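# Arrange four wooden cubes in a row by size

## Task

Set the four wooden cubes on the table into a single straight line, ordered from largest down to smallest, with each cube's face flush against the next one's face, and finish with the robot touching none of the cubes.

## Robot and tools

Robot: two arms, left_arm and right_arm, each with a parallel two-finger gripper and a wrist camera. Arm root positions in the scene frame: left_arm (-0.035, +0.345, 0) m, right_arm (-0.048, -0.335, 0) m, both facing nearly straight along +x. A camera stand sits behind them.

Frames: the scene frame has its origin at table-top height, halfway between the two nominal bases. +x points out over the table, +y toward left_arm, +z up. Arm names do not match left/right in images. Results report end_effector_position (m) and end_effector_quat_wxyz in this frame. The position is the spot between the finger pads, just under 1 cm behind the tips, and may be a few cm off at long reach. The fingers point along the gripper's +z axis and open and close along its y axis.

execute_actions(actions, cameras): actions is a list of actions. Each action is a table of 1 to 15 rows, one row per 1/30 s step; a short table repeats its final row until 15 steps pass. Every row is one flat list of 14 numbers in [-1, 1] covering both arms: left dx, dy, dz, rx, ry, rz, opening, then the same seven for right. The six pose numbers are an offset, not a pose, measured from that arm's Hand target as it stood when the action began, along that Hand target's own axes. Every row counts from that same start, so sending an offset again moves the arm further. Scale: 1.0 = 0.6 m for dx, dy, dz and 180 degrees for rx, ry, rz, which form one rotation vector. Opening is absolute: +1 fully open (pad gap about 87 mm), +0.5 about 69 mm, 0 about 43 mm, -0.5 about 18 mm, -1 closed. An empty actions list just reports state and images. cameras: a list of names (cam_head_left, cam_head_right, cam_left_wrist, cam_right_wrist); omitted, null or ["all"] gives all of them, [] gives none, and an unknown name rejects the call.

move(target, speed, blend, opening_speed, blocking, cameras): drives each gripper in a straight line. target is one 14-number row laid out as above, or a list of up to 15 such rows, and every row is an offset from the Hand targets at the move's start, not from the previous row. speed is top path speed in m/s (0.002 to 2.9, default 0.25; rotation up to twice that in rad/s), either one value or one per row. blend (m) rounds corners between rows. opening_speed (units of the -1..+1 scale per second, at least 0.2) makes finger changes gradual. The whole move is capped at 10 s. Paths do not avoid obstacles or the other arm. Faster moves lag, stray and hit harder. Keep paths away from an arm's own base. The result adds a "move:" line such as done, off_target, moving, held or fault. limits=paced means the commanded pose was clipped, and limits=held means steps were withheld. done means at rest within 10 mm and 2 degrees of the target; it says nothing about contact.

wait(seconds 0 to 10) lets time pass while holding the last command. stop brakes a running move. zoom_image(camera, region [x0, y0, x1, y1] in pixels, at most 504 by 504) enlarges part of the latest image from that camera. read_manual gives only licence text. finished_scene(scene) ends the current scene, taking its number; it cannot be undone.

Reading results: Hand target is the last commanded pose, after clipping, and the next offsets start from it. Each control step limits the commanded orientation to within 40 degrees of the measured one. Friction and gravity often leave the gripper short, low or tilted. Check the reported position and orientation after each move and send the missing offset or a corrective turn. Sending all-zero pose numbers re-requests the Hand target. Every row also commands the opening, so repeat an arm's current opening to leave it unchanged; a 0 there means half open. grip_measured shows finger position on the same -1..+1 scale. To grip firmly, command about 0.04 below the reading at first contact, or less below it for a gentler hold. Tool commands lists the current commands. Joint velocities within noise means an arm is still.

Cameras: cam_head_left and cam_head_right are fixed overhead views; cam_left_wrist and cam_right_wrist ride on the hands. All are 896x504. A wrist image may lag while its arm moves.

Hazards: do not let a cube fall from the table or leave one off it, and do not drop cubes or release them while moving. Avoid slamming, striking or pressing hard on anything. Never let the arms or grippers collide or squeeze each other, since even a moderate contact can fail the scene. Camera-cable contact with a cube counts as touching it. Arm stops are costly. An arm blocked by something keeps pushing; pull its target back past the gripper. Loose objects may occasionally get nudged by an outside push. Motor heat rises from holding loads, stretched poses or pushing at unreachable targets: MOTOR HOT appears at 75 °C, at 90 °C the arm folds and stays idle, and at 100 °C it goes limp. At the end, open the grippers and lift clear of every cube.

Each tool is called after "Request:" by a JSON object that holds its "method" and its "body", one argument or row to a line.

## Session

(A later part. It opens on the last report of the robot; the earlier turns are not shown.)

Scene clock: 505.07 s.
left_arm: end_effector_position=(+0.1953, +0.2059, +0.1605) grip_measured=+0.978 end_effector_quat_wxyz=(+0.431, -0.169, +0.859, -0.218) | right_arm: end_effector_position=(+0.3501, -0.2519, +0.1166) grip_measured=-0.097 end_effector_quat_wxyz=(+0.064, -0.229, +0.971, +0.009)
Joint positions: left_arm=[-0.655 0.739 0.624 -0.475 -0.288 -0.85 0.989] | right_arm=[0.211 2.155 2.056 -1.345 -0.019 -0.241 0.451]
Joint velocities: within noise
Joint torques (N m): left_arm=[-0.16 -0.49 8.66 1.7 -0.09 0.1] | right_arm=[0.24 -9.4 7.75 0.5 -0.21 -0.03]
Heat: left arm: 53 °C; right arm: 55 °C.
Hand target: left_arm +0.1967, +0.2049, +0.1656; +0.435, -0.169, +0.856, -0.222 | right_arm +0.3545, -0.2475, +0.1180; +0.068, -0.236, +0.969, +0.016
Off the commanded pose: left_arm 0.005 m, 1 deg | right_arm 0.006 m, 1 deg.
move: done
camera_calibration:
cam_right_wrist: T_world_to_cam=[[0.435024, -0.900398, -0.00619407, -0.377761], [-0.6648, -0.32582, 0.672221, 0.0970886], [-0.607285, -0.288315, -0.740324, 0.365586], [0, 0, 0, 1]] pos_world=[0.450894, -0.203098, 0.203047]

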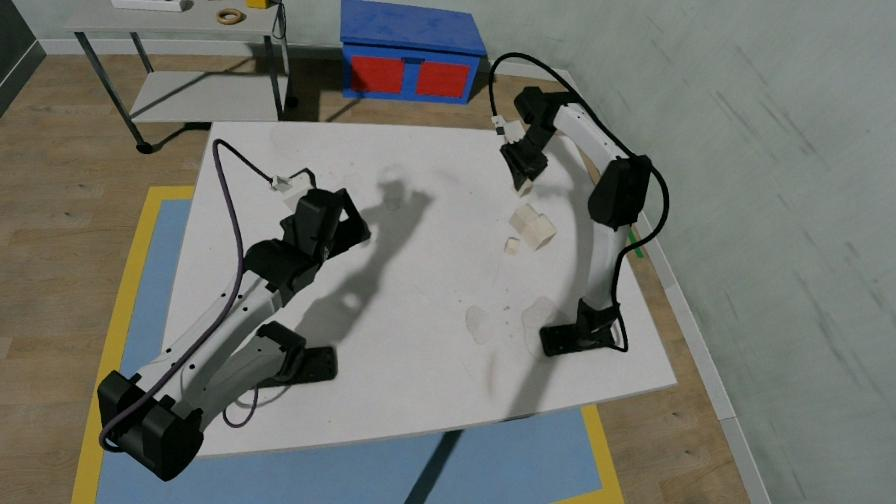

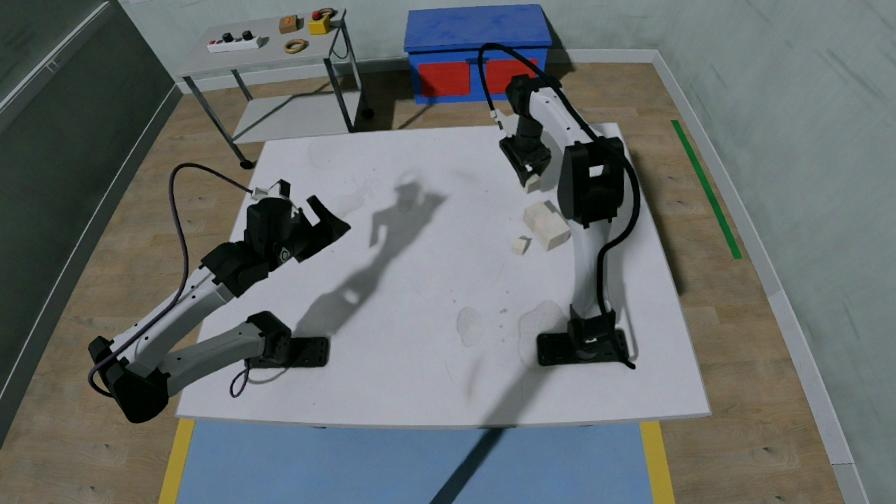

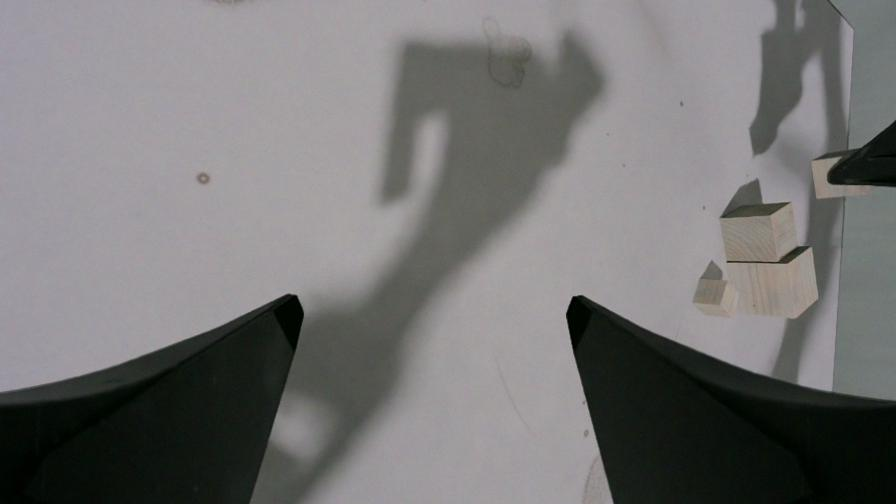

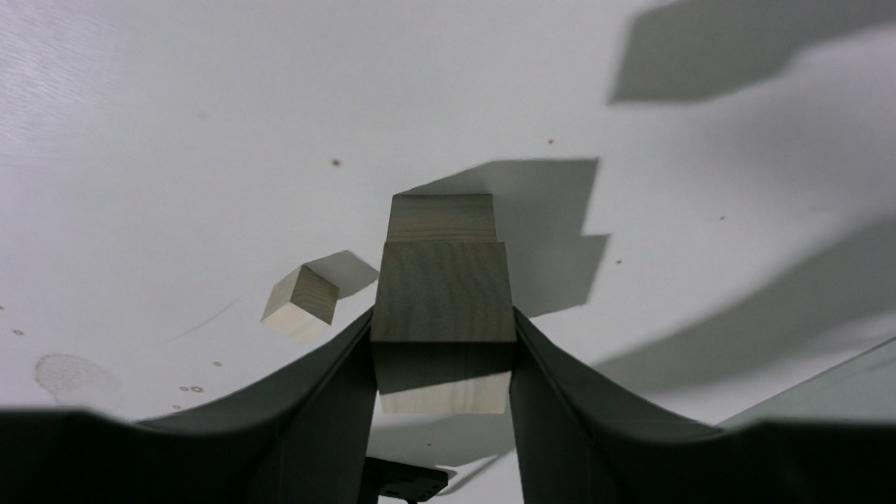

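Request:
{"method": "zoom_image", "body": {
  "camera": "cam_left_wrist",
  "region": [710, 200, 830, 330]
}}

Request:
{"method": "zoom_image", "body": {
  "camera": "cam_head_right",
  "region": [518, 195, 578, 255]
}}

Request:
{"method": "zoom_image", "body": {
  "camera": "cam_head_left",
  "region": [504, 198, 564, 258]
}}

Scaled by 3.877 from the camera's 896x504 image, which has a finer 1280x720 frame.

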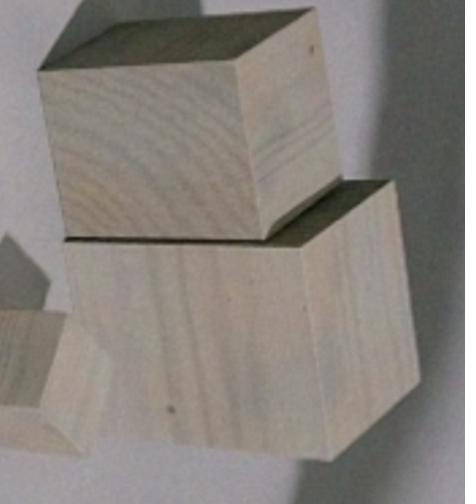

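Scaled by 8.400 from the camera's 896x504 image, which has a finer 1280x720 frame.

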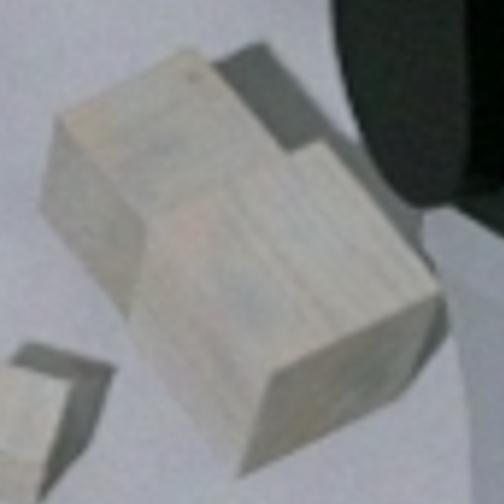

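Scaled by 8.400 from the camera's 896x504 image, which has a finer 1280x720 frame.

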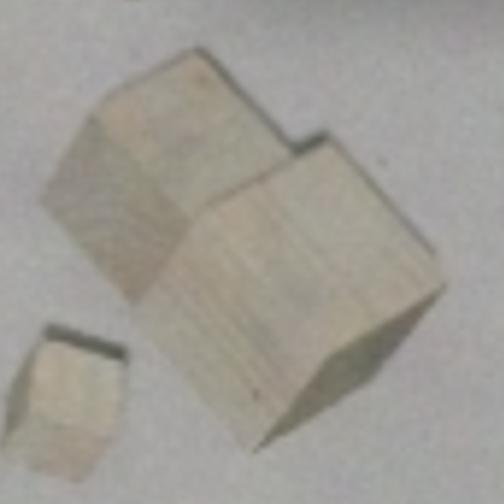

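Request:
{"method": "move", "body": {
  "target": [0,0,0,0,0,0,1,0.0272,-0.0060,0.1568,0,0,0,-0.18],
  "speed": 0.15
}}

Scene clock: 570.73 s.
left_arm: end_effector_position=(+0.1953, +0.2059, +0.1605) grip_measured=+0.978 end_effector_quat_wxyz=(+0.431, -0.169, +0.859, -0.218) | right_arm: end_effector_position=(+0.3507, -0.2521, +0.0277) grip_measured=-0.097 end_effector_quat_wxyz=(+0.065, -0.235, +0.970, +0.009)
Joint positions: left_arm=[-0.655 0.739 0.624 -0.475 -0.288 -0.85 0.989] | right_arm=[0.211 2.167 1.721 -0.995 -0.019 -0.252 0.451]
Joint velocities: within noise
Joint torques (N m): left_arm=[-0.21 -0.51 8.66 1.7 -0.09 0.11] | right_arm=[-0.66 -9.92 4.92 0.72 -0.24 -0.07]
Heat: left arm: 53 °C; right arm: 57 °C.
Hand target: left_arm +0.1967, +0.2049, +0.1656; +0.435, -0.169, +0.856, -0.222 | right_arm +0.3534, -0.2522, +0.0226; +0.068, -0.236, +0.969, +0.016
Off the commanded pose: left_arm 0.005 m, 1 deg | right_arm 0.006 m, 1 deg.
move: done
camera_calibration:
cam_right_wrist: T_world_to_cam=[[0.444654, -0.895688, -0.00501883, -0.380934], [-0.662949, -0.332871, 0.670594, 0.154874], [-0.602314, -0.294855, -0.741808, 0.296597], [0, 0, 0, 1]] pos_world=[0.450702, -0.202192, 0.114249]

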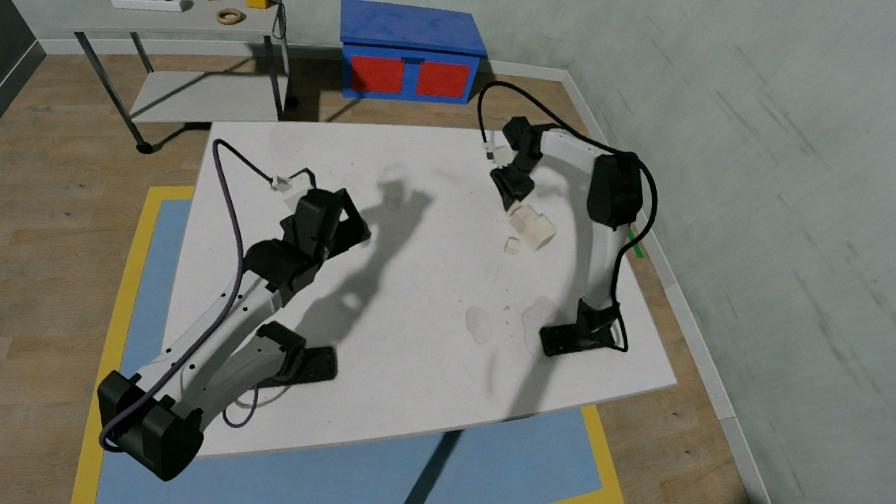

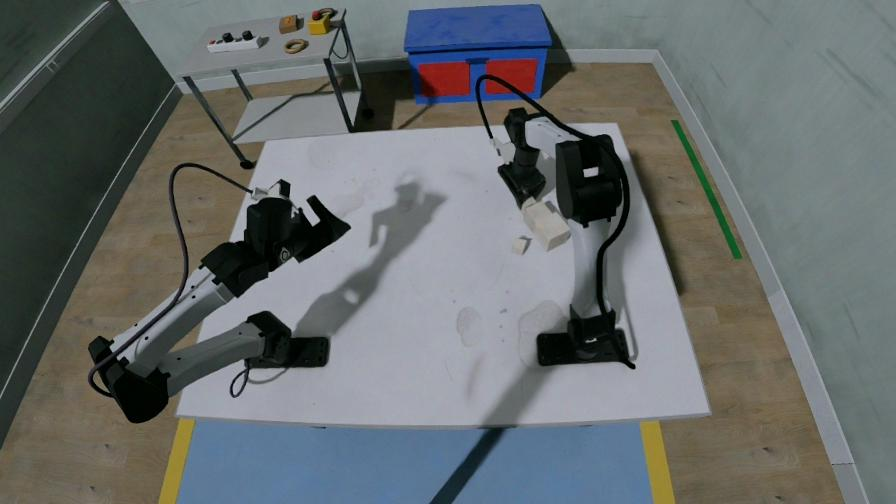

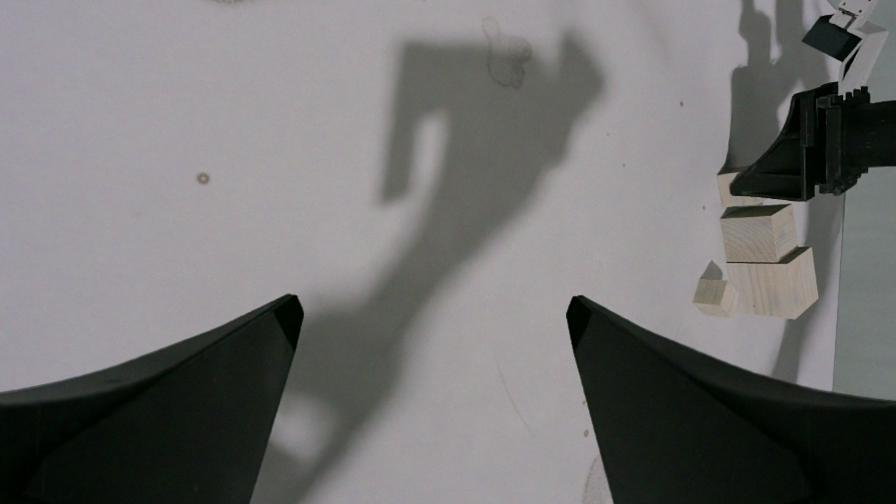

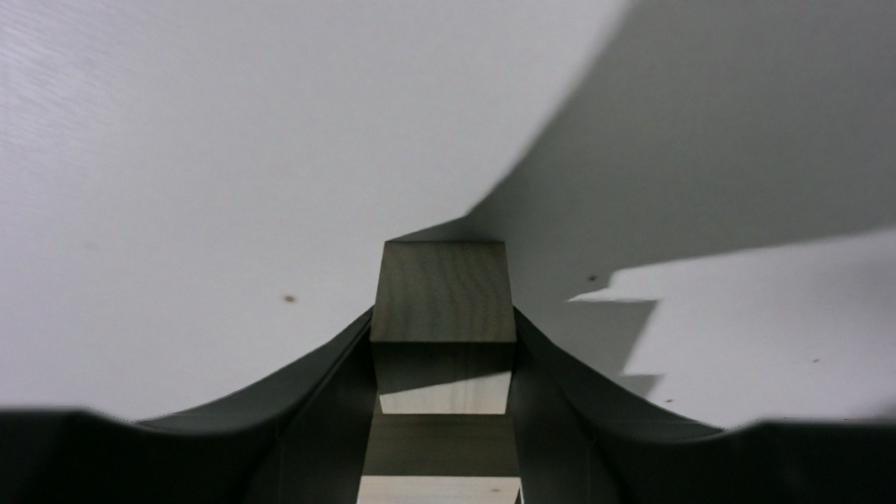

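Request:
{"method": "move", "body": {
  "target": [0,0,0,0,0,0,1,0.0255,-0.0115,-0.0105,0,0,0,-0.18],
  "speed": 0.06,
  "cameras": ["cam_right_wrist"]
}}

Scene clock: 591.77 s.
left_arm: end_effector_position=(+0.1953, +0.2059, +0.1605) grip_measured=+0.978 end_effector_quat_wxyz=(+0.431, -0.169, +0.859, -0.218) | right_arm: end_effector_position=(+0.3447, -0.2625, +0.0267) grip_measured=-0.097 end_effector_quat_wxyz=(+0.066, -0.234, +0.970, +0.012)
Joint positions: left_arm=[-0.655 0.739 0.624 -0.475 -0.288 -0.85 0.989] | right_arm=[0.187 2.135 1.666 -0.972 -0.029 -0.275 0.451]
Joint velocities: within noise
Joint torques (N m): left_arm=[-0.18 -0.5 8.72 1.7 -0.09 0.11] | right_arm=[-0.91 -11.59 3.56 0.65 -0.16 -0.13]
Heat: left arm: 53 °C; right arm: 61 °C.
Hand target: left_arm +0.1967, +0.2049, +0.1656; +0.435, -0.169, +0.856, -0.222 | right_arm +0.3423, -0.2656, +0.0266; +0.068, -0.236, +0.969, +0.016
Off the commanded pose: left_arm 0.005 m, 1 deg | right_arm 0.004 m, 1 deg.
move: done
camera_calibration:
cam_right_wrist: T_world_to_cam=[[0.444506, -0.895704, -0.011336, -0.387284], [-0.662953, -0.337458, 0.668293, 0.147029], [-0.602418, -0.289545, -0.743812, 0.290792], [0, 0, 0, 1]] pos_world=[0.444802, -0.213079, 0.113647]
Images, in order (width x height): cam_right_wrist 896x504.

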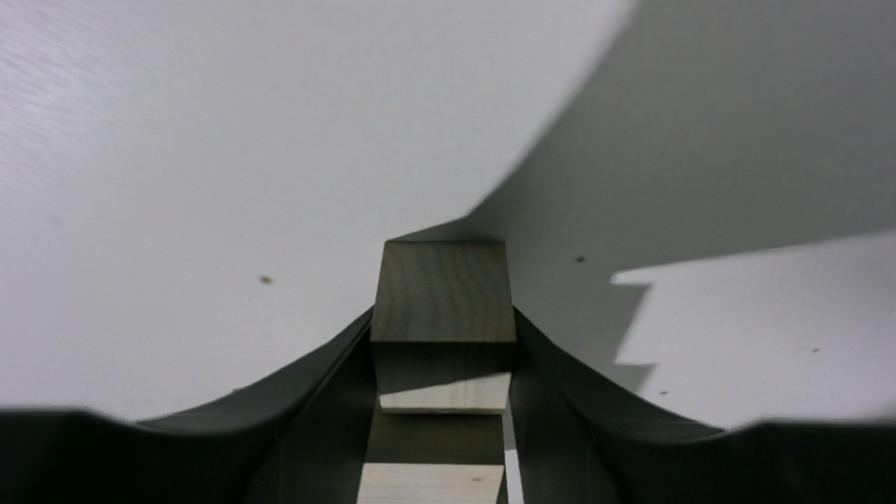

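Request:
{"method": "move", "body": {
  "target": [0,0,0,0,0,0,1,0.0163,0.0035,-0.0023,0,0,0,-0.18],
  "speed": 0.05
}}

Scene clock: 607.07 s.
left_arm: end_effector_position=(+0.1953, +0.2059, +0.1605) grip_measured=+0.978 end_effector_quat_wxyz=(+0.431, -0.169, +0.859, -0.218) | right_arm: end_effector_position=(+0.3387, -0.2652, +0.0267) grip_measured=-0.097 end_effector_quat_wxyz=(+0.072, -0.235, +0.969, +0.012)
Joint positions: left_arm=[-0.655 0.739 0.624 -0.475 -0.288 -0.85 0.989] | right_arm=[0.183 2.097 1.608 -0.938 -0.029 -0.28 0.451]
Joint velocities: within noise
Joint torques (N m): left_arm=[-0.17 -0.49 8.68 1.7 -0.11 0.1] | right_arm=[-0.83 -11.44 3.43 0.57 -0.19 -0.06]
Heat: left arm: 54 °C; right arm: 64 °C.
Hand target: left_arm +0.1967, +0.2049, +0.1656; +0.435, -0.169, +0.856, -0.222 | right_arm +0.3326, -0.2684, +0.0267; +0.068, -0.236, +0.969, +0.016
Off the commanded pose: left_arm 0.005 m, 1 deg | right_arm 0.007 m, 1 deg.
move: done
camera_calibration:
cam_right_wrist: T_world_to_cam=[[0.445975, -0.895017, -0.00719176, -0.387509], [-0.671069, -0.33968, 0.659002, 0.144461], [-0.592261, -0.289072, -0.752107, 0.283259], [0, 0, 0, 1]] pos_world=[0.437526, -0.215874, 0.115054]

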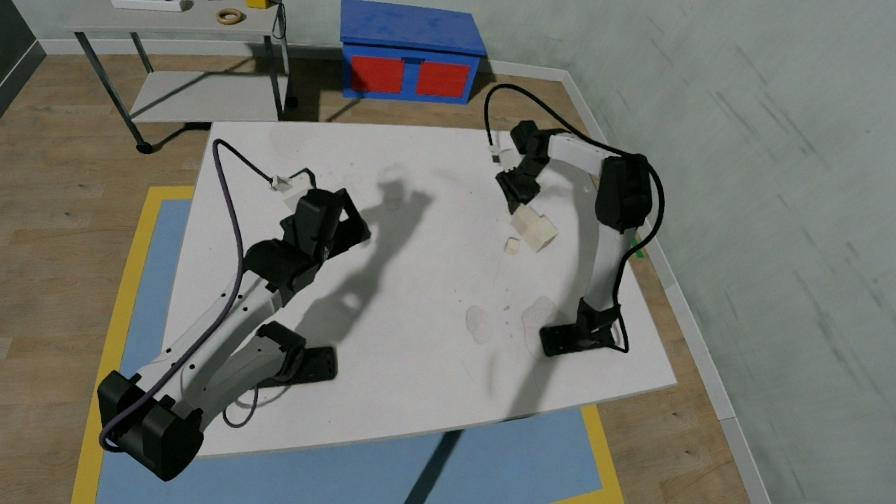

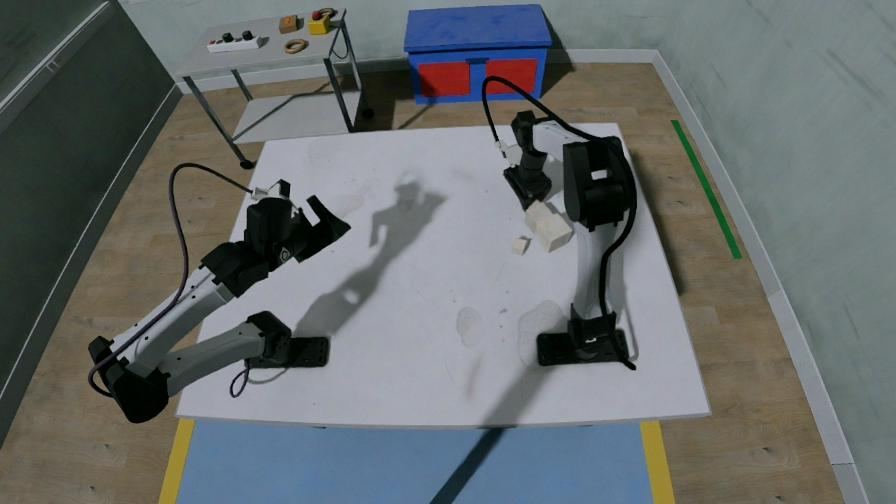

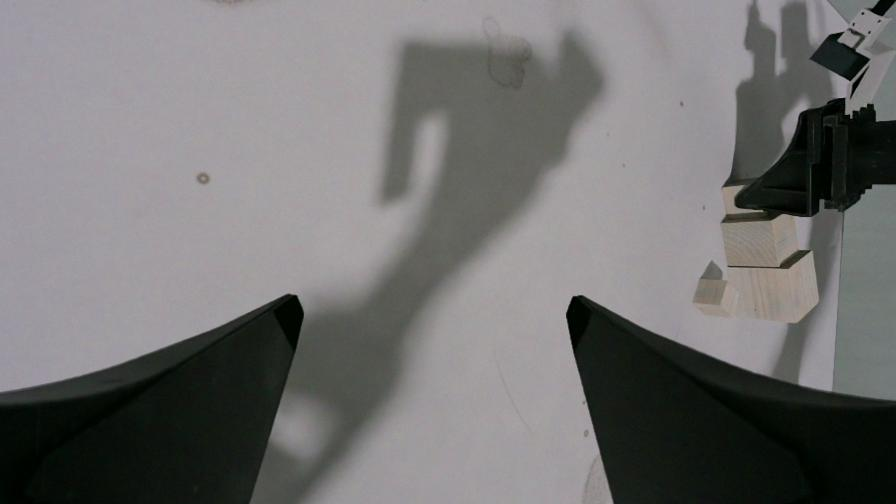

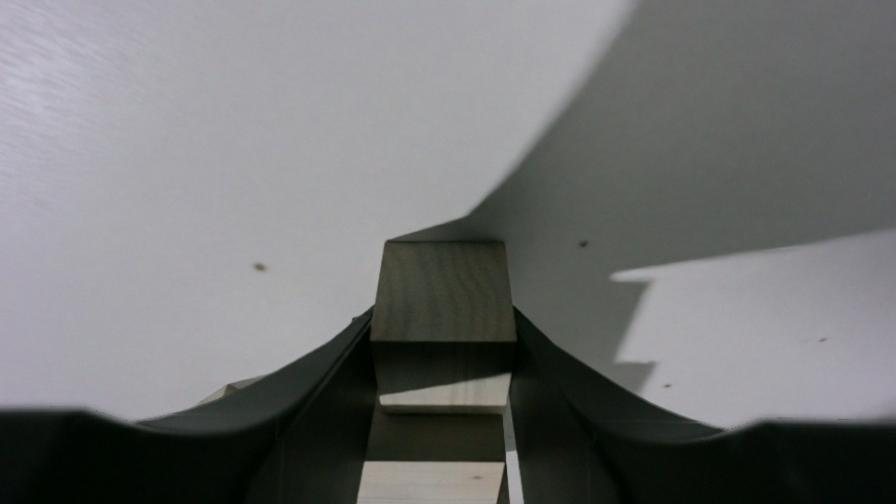

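Request:
{"method": "zoom_image", "body": {
  "camera": "cam_left_wrist",
  "region": [690, 160, 850, 330]
}}

Request:
{"method": "zoom_image", "body": {
  "camera": "cam_head_left",
  "region": [494, 190, 569, 265]
}}

Request:
{"method": "zoom_image", "body": {
  "camera": "cam_right_wrist",
  "region": [330, 300, 570, 504]
}}

Scaled by 2.965 from the camera's 896x504 image, which has a finer 1280x720 frame.

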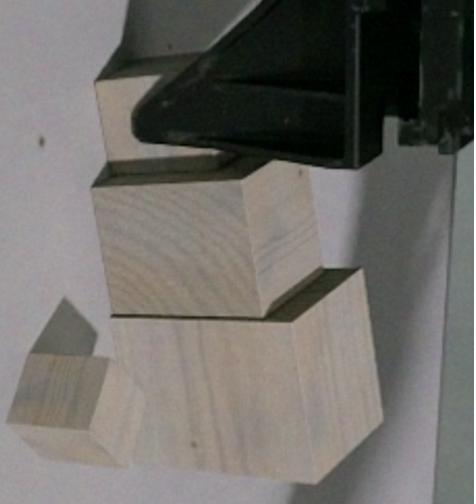

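Scaled by 6.720 from the camera's 896x504 image, which has a finer 1280x720 frame.

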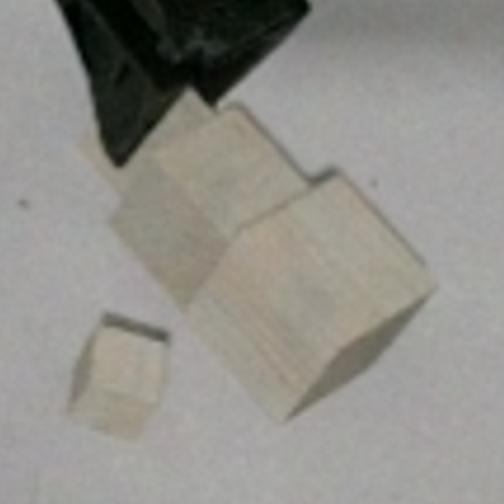

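Scaled by 2.100 from the camera's 896x504 image, which has a finer 1280x720 frame.

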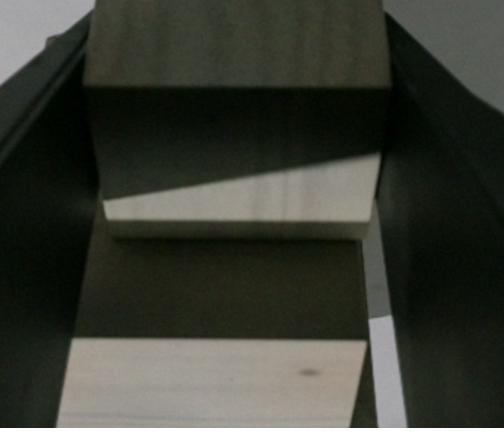

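Request:
{"method": "move", "body": {
  "target": [
    [0,0,0,0,0,0,1,-0.0115,0,0.0016,0,0,0,0.2],
    [0,0,0,0,0,0,1,-0.0290,-0.0001,-0.1220,0,0,0,0.2],
    [0,0,0,0,0,0,1,0.0265,0.0033,-0.2362,0,-0.0667,0,0.7]
  ],
  "speed": [0.05,0.12,0.25]
}}

Scene clock: 672.90 s.
left_arm: end_effector_position=(+0.1953, +0.2059, +0.1605) grip_measured=+0.978 end_effector_quat_wxyz=(+0.431, -0.169, +0.859, -0.218) | right_arm: end_effector_position=(+0.2977, -0.2843, +0.1627) grip_measured=+0.700 end_effector_quat_wxyz=(+0.157, -0.229, +0.960, +0.034)
Joint positions: left_arm=[-0.655 0.739 0.624 -0.475 -0.288 -0.85 0.989] | right_arm=[0.122 1.732 1.646 -1.177 -0.099 -0.32 0.85]
Joint velocities: within noise
Joint torques (N m): left_arm=[-0.18 -0.5 8.65 1.7 -0.1 0.1] | right_arm=[-0.31 -8.51 5.04 1 -0.29 -0.07]
Heat: left arm: 54 °C; right arm: 63 °C.
Hand target: left_arm +0.1967, +0.2049, +0.1656; +0.435, -0.169, +0.856, -0.222 | right_arm +0.3000, -0.2828, +0.1648; +0.169, -0.233, +0.957, +0.041
Off the commanded pose: left_arm 0.005 m, 1 deg | right_arm 0.003 m, 2 deg.
move: done
camera_calibration:
cam_right_wrist: T_world_to_cam=[[0.442446, -0.896674, -0.0147421, -0.383549], [-0.764573, -0.385753, 0.516355, 0.0588562], [-0.468689, -0.217188, -0.856248, 0.356323], [0, 0, 0, 1]] pos_world=[0.381704, -0.243825, 0.269056]

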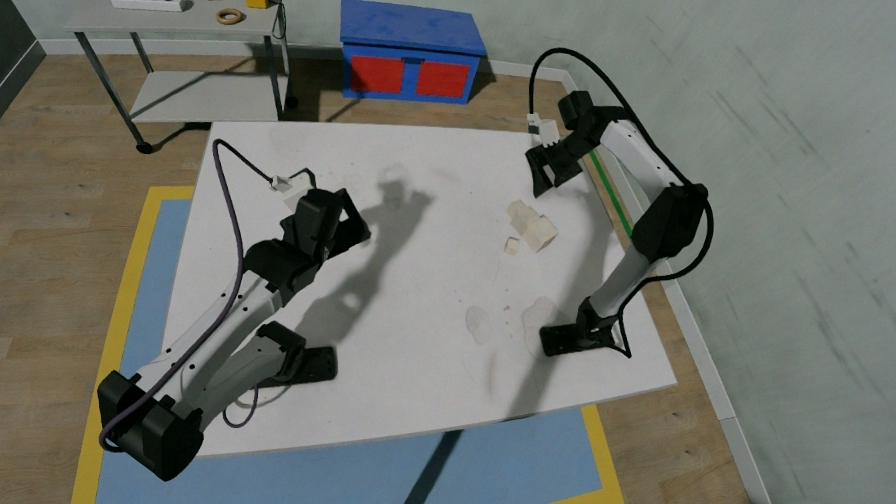

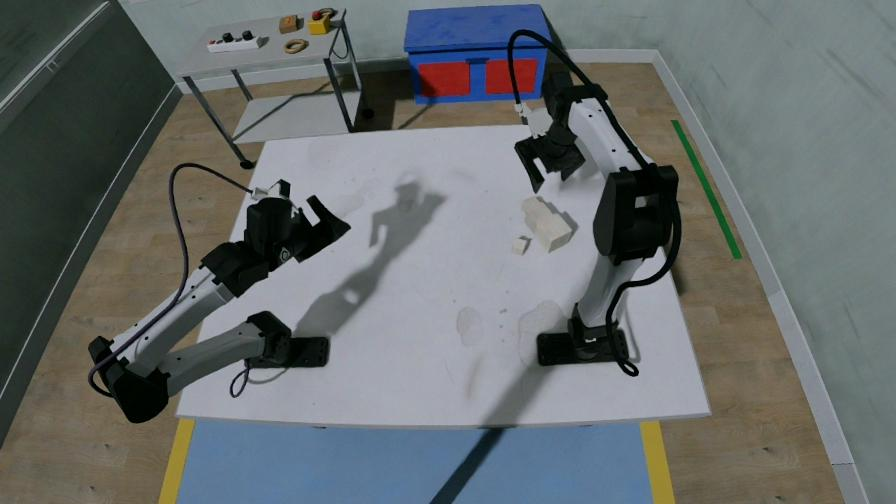

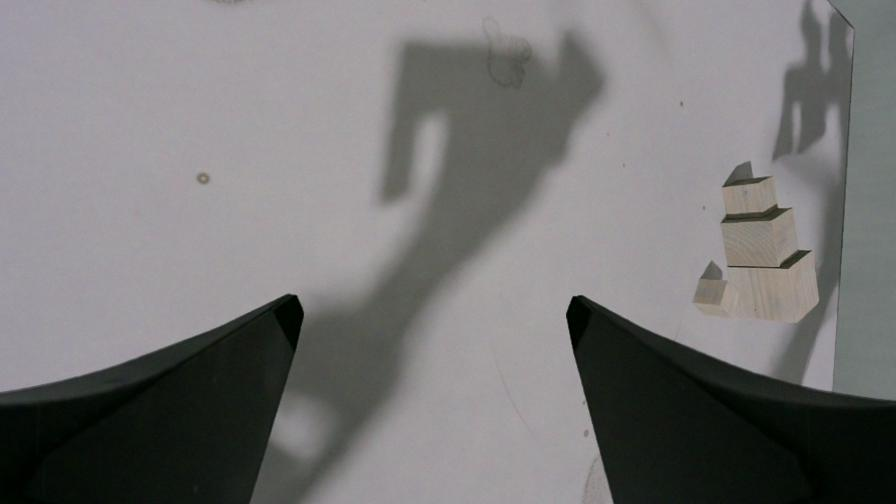

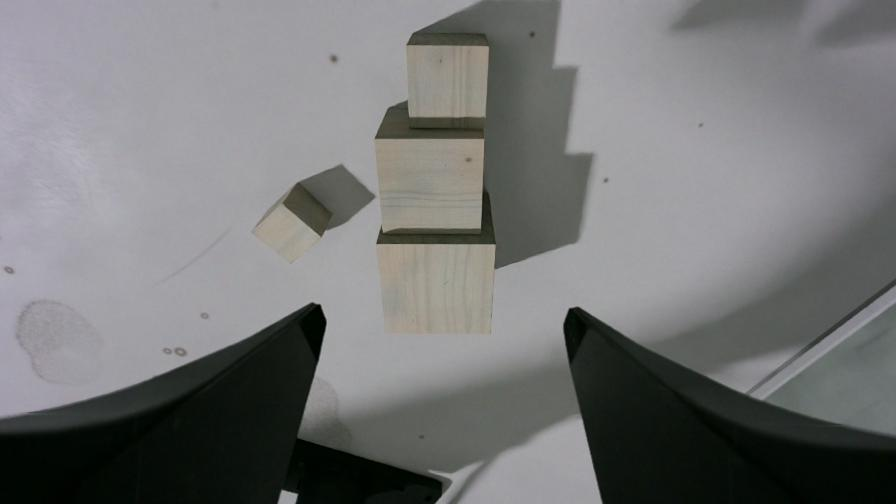

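Request:
{"method": "move", "body": {
  "target": [
    [0,0,0,0,0,0,1,-0.0333,0.0145,0.1448,0,0.0667,0,0.5],
    [0,0,0,0,0,0,1,0.0042,0.0147,0.2475,0,0.0667,0,0.5]
  ],
  "speed": [0.2,0.12],
  "blend": [0.02,0],
  "cameras": ["cam_right_wrist"]
}}

Scene clock: 728.77 s.
left_arm: end_effector_position=(+0.1953, +0.2059, +0.1605) grip_measured=+0.978 end_effector_quat_wxyz=(+0.431, -0.169, +0.859, -0.218) | right_arm: end_effector_position=(+0.3365, -0.2534, +0.0289) grip_measured=+0.500 end_effector_quat_wxyz=(+0.065, -0.239, +0.969, +0.021)
Joint positions: left_arm=[-0.655 0.739 0.624 -0.475 -0.288 -0.85 0.989] | right_arm=[0.206 2.111 1.638 -0.969 -0.045 -0.265 0.75]
Joint velocities: within noise
Joint torques (N m): left_arm=[-0.23 -0.47 8.64 1.71 -0.1 0.1] | right_arm=[0.35 -9.58 4.92 0.7 0 0.15]
Heat: left arm: 54 °C; right arm: 59 °C.
Hand target: left_arm +0.1967, +0.2049, +0.1656; +0.435, -0.169, +0.856, -0.222 | right_arm +0.3391, -0.2528, +0.0244; +0.068, -0.236, +0.969, +0.016
Off the commanded pose: left_arm 0.005 m, 1 deg | right_arm 0.005 m, 1 deg.
move: done
camera_calibration:
cam_right_wrist: T_world_to_cam=[[0.454168, -0.890472, -0.0281187, -0.376937], [-0.655376, -0.355308, 0.666512, 0.136055], [-0.603501, -0.28428, -0.744964, 0.291854], [0, 0, 0, 1]] pos_world=[0.436494, -0.204343, 0.116139]
Images, in order (width x height): cam_right_wrist 896x504.

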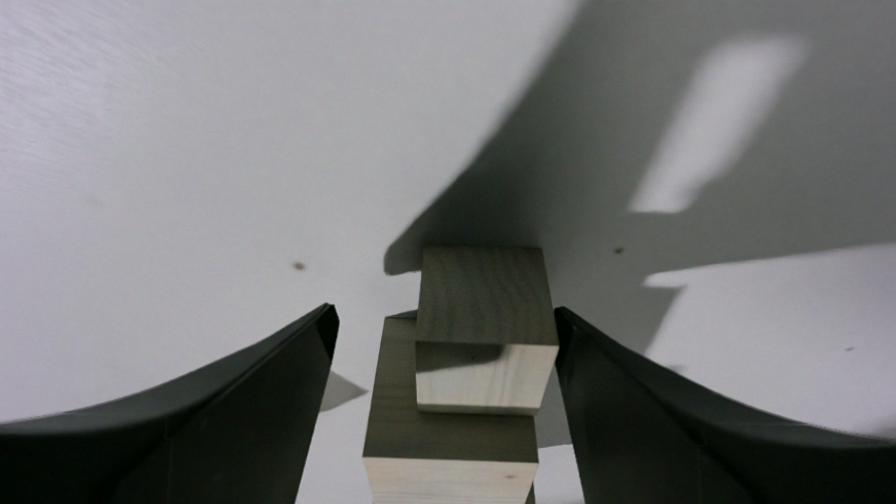

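Request:
{"method": "move", "body": {
  "target": [
    [0,0,0,0,0,0,1,0,-0.0125,0,0,0,0,0.5],
    [0,0,0,0,0,0,1,0,-0.0125,0,0,0,0,-0.18]
  ],
  "speed": 0.08,
  "opening_speed": 1.0,
  "cameras": ["cam_right_wrist"]
}}

Scene clock: 743.30 s.
left_arm: end_effector_position=(+0.1953, +0.2059, +0.1605) grip_measured=+0.978 end_effector_quat_wxyz=(+0.431, -0.169, +0.859, -0.218) | right_arm: end_effector_position=(+0.3375, -0.2570, +0.0289) grip_measured=-0.097 end_effector_quat_wxyz=(+0.065, -0.235, +0.970, +0.020)
Joint positions: left_arm=[-0.655 0.739 0.624 -0.475 -0.288 -0.85 0.989] | right_arm=[0.196 2.111 1.638 -0.969 -0.044 -0.265 0.451]
Joint velocities: within noise
Joint torques (N m): left_arm=[-0.18 -0.49 8.68 1.7 -0.1 0.1] | right_arm=[-0.44 -8.96 5.93 0.67 -0.02 -0.07]
Heat: left arm: 54 °C; right arm: 63 °C.
Hand target: left_arm +0.1967, +0.2049, +0.1656; +0.435, -0.169, +0.856, -0.222 | right_arm +0.3426, -0.2595, +0.0244; +0.068, -0.236, +0.969, +0.016
Off the commanded pose: left_arm 0.005 m, 1 deg | right_arm 0.007 m, 1 deg.
move: done
camera_calibration:
cam_right_wrist: T_world_to_cam=[[0.445952, -0.894643, -0.0272121, -0.378964], [-0.659221, -0.348862, 0.666125, 0.138446], [-0.605437, -0.279121, -0.745344, 0.293387], [0, 0, 0, 1]] pos_world=[0.437893, -0.208849, 0.11614]
Images, in order (width x height): cam_right_wrist 896x504.

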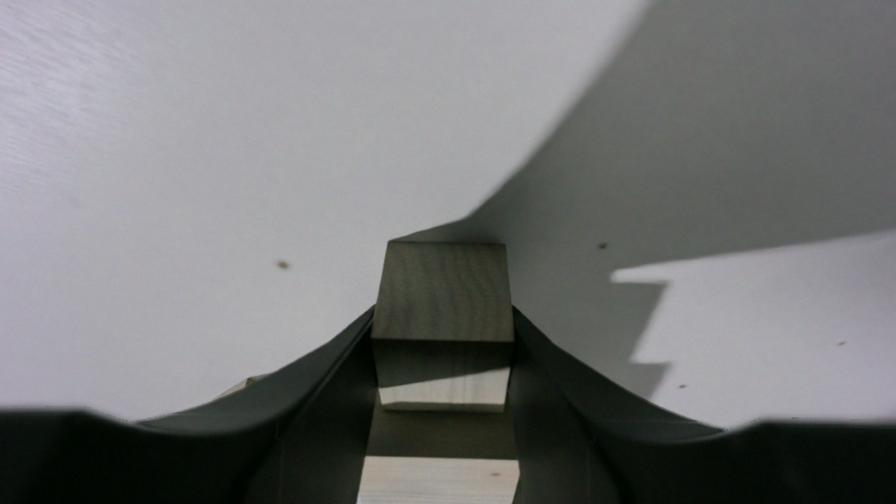

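Request:
{"method": "move", "body": {
  "target": [
    [0,0,0,0,0,0,1,0.0215,0.0003,-0.0030,0,0,0,-0.18],
    [0,0,0,0,0,0,1,0.0115,0.0001,-0.0017,0,0,0,0.15],
    [0,0,0,0,0,0,1,-0.0048,0.0001,-0.1172,0,0,0,0.15],
    [0,0,0,0,0,0,1,0.1263,0.1583,-0.1450,-0.0318,-0.0002,-0.2254,0.15]
  ],
  "speed": [0.05,0.05,0.12,0.25],
  "blend": [0,0,0.02,0]
}}

Scene clock: 786.23 s.
left_arm: end_effector_position=(+0.1953, +0.2059, +0.1605) grip_measured=+0.978 end_effector_quat_wxyz=(+0.431, -0.169, +0.859, -0.218) | right_arm: end_effector_position=(+0.2210, -0.2195, +0.0931) grip_measured=+0.150 end_effector_quat_wxyz=(+0.036, -0.554, +0.831, +0.032)
Joint positions: left_arm=[-0.655 0.739 0.624 -0.475 -0.288 -0.85 0.989] | right_arm=[0.443 1.713 1.357 -1.151 -0.074 -0.721 0.575]
Joint velocities: within noise
Joint torques (N m): left_arm=[-0.2 -0.49 8.72 1.7 -0.1 0.1] | right_arm=[0.29 -9.91 4.72 0.57 -0.33 -0.08]
Heat: left arm: 55 °C; right arm: 66 °C.
Hand target: left_arm +0.1967, +0.2049, +0.1656; +0.435, -0.169, +0.856, -0.222 | right_arm +0.2215, -0.2151, +0.0999; +0.058, -0.560, +0.826, +0.039
Off the commanded pose: left_arm 0.005 m, 1 deg | right_arm 0.008 m, 3 deg.
move: off_target (right_arm)
camera_calibration:
cam_right_wrist: T_world_to_cam=[[0.917862, -0.395613, -0.031939, -0.285981], [-0.263804, -0.668213, 0.695628, -0.128251], [-0.296542, -0.630065, -0.717692, 0.133262], [0, 0, 0, 1]] pos_world=[0.268176, -0.114873, 0.175722]

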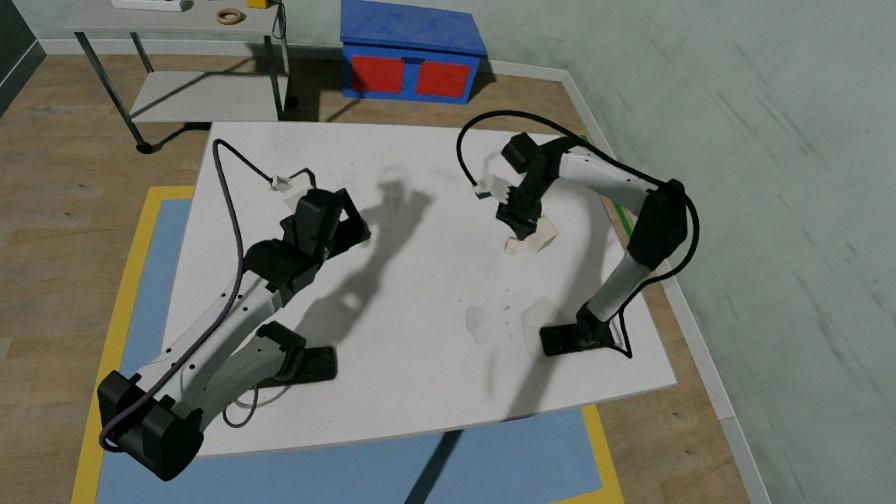

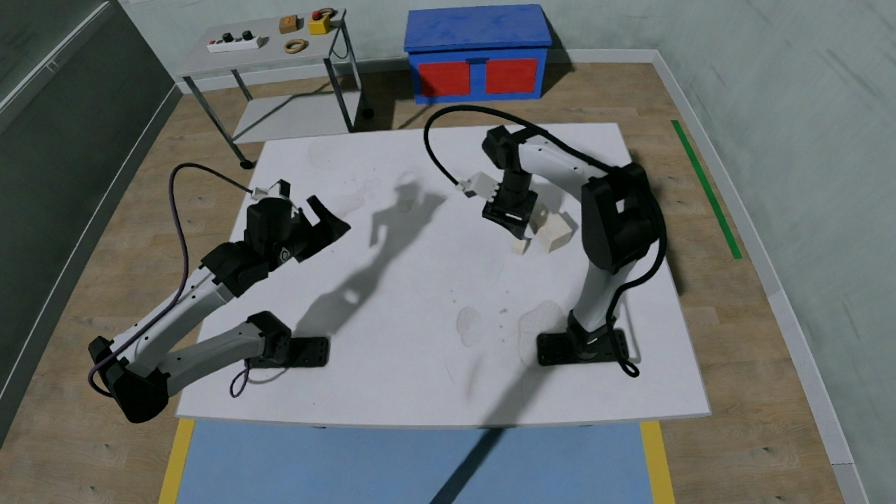

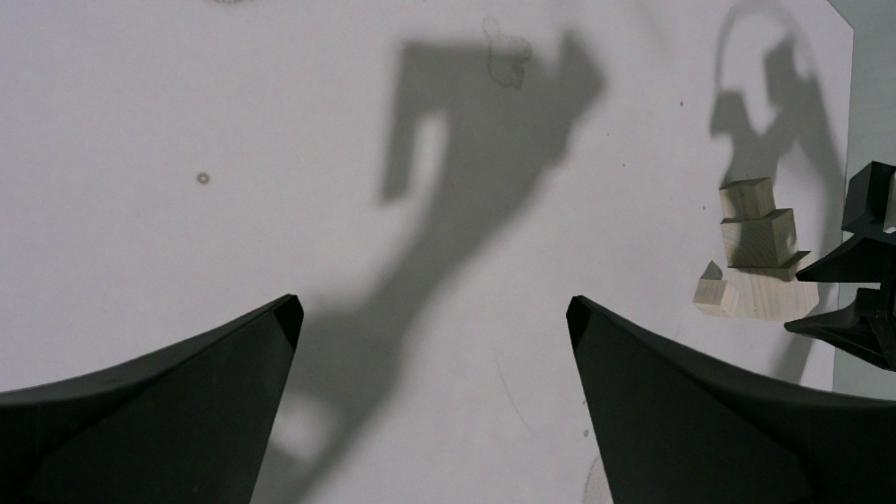

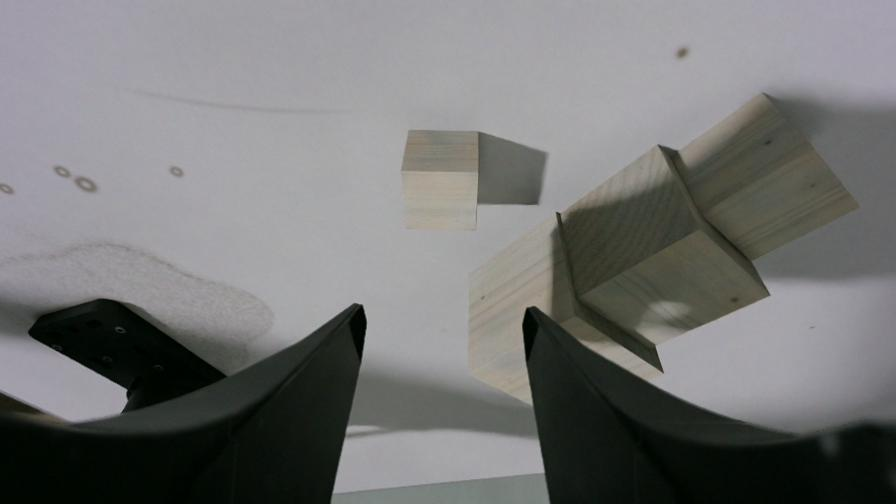

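Request:
{"method": "move", "body": {
  "target": [
    [0,0,0,0,0,0,1,0.0162,0.0067,0.1273,0,0,0,0.15],
    [0,0,0,0,0,0,1,0.0162,0.0067,0.1273,0,0,0,-0.37],
    [0,0,0,0,0,0,1,0.0007,0.0067,0.0167,0,0,0,-0.37],
    [0,0,0,0,0,0,1,-0.0662,-0.2527,0.0110,0.0317,0.0001,0.2253,-0.37]
  ],
  "speed": [0.15,0.15,0.2,0.25],
  "blend": [0,0,0.02,0],
  "opening_speed": 1.5
}}

Scene clock: 820.87 s.
left_arm: end_effector_position=(+0.1953, +0.2059, +0.1605) grip_measured=+0.978 end_effector_quat_wxyz=(+0.431, -0.169, +0.859, -0.218) | right_arm: end_effector_position=(+0.3721, -0.2324, +0.0985) grip_measured=-0.254 end_effector_quat_wxyz=(+0.065, -0.242, +0.968, +0.021)
Joint positions: left_arm=[-0.655 0.739 0.624 -0.475 -0.288 -0.85 0.989] | right_arm=[0.234 2.276 2.182 -1.347 -0.043 -0.243 0.373]
Joint velocities: within noise
Joint torques (N m): left_arm=[-0.24 -0.46 8.69 1.69 -0.09 0.1] | right_arm=[-0.2 -10.06 7.73 0.51 0.02 0.11]
Heat: left arm: 55 °C; right arm: 66 °C.
Hand target: left_arm +0.1967, +0.2049, +0.1656; +0.435, -0.169, +0.856, -0.222 | right_arm +0.3772, -0.2337, +0.0989; +0.068, -0.236, +0.969, +0.016
Off the commanded pose: left_arm 0.005 m, 1 deg | right_arm 0.005 m, 1 deg.
move: done
camera_calibration:
cam_right_wrist: T_world_to_cam=[[0.460182, -0.887361, -0.0286825, -0.373941], [-0.652718, -0.360043, 0.666579, 0.118413], [-0.601823, -0.288026, -0.744882, 0.369583], [0, 0, 0, 1]] pos_world=[0.471795, -0.182738, 0.185639]

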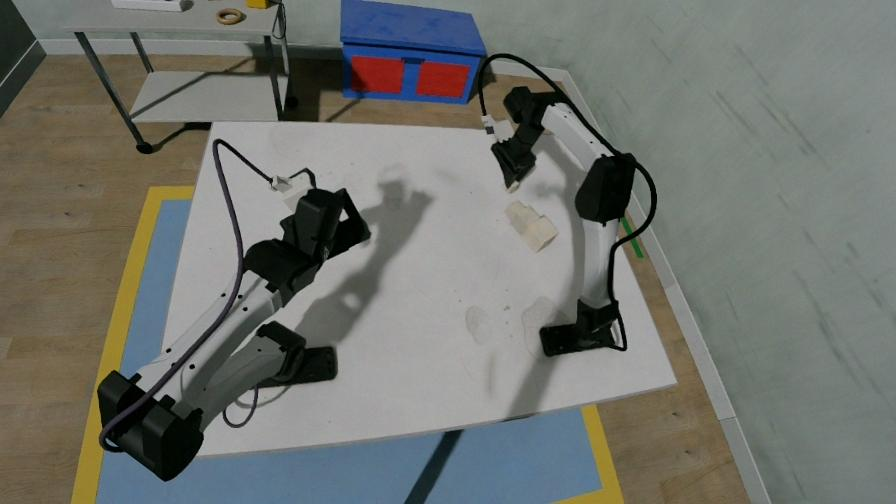

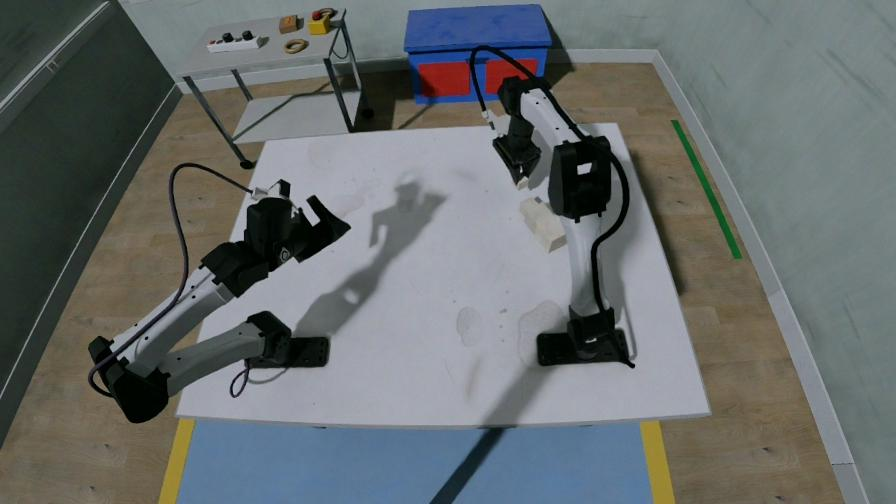

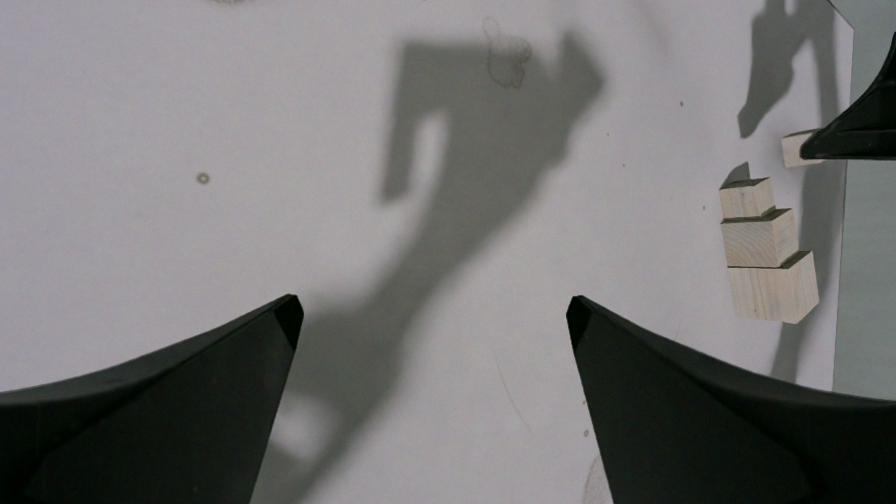

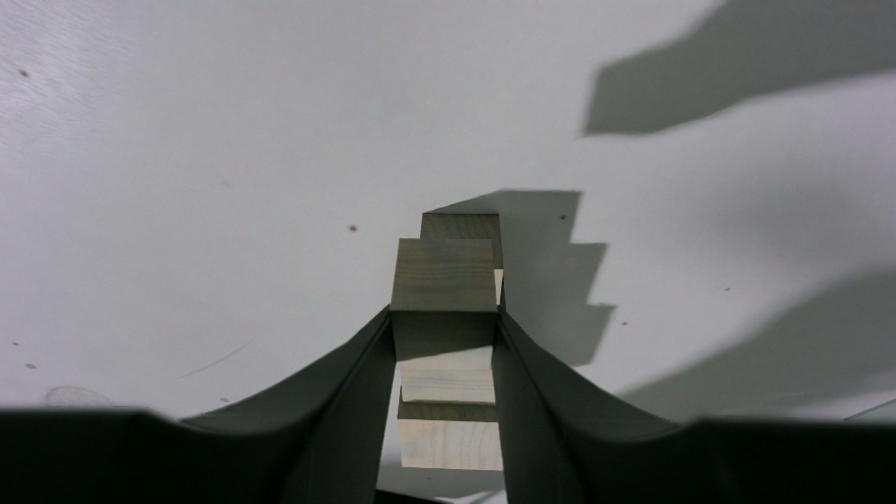

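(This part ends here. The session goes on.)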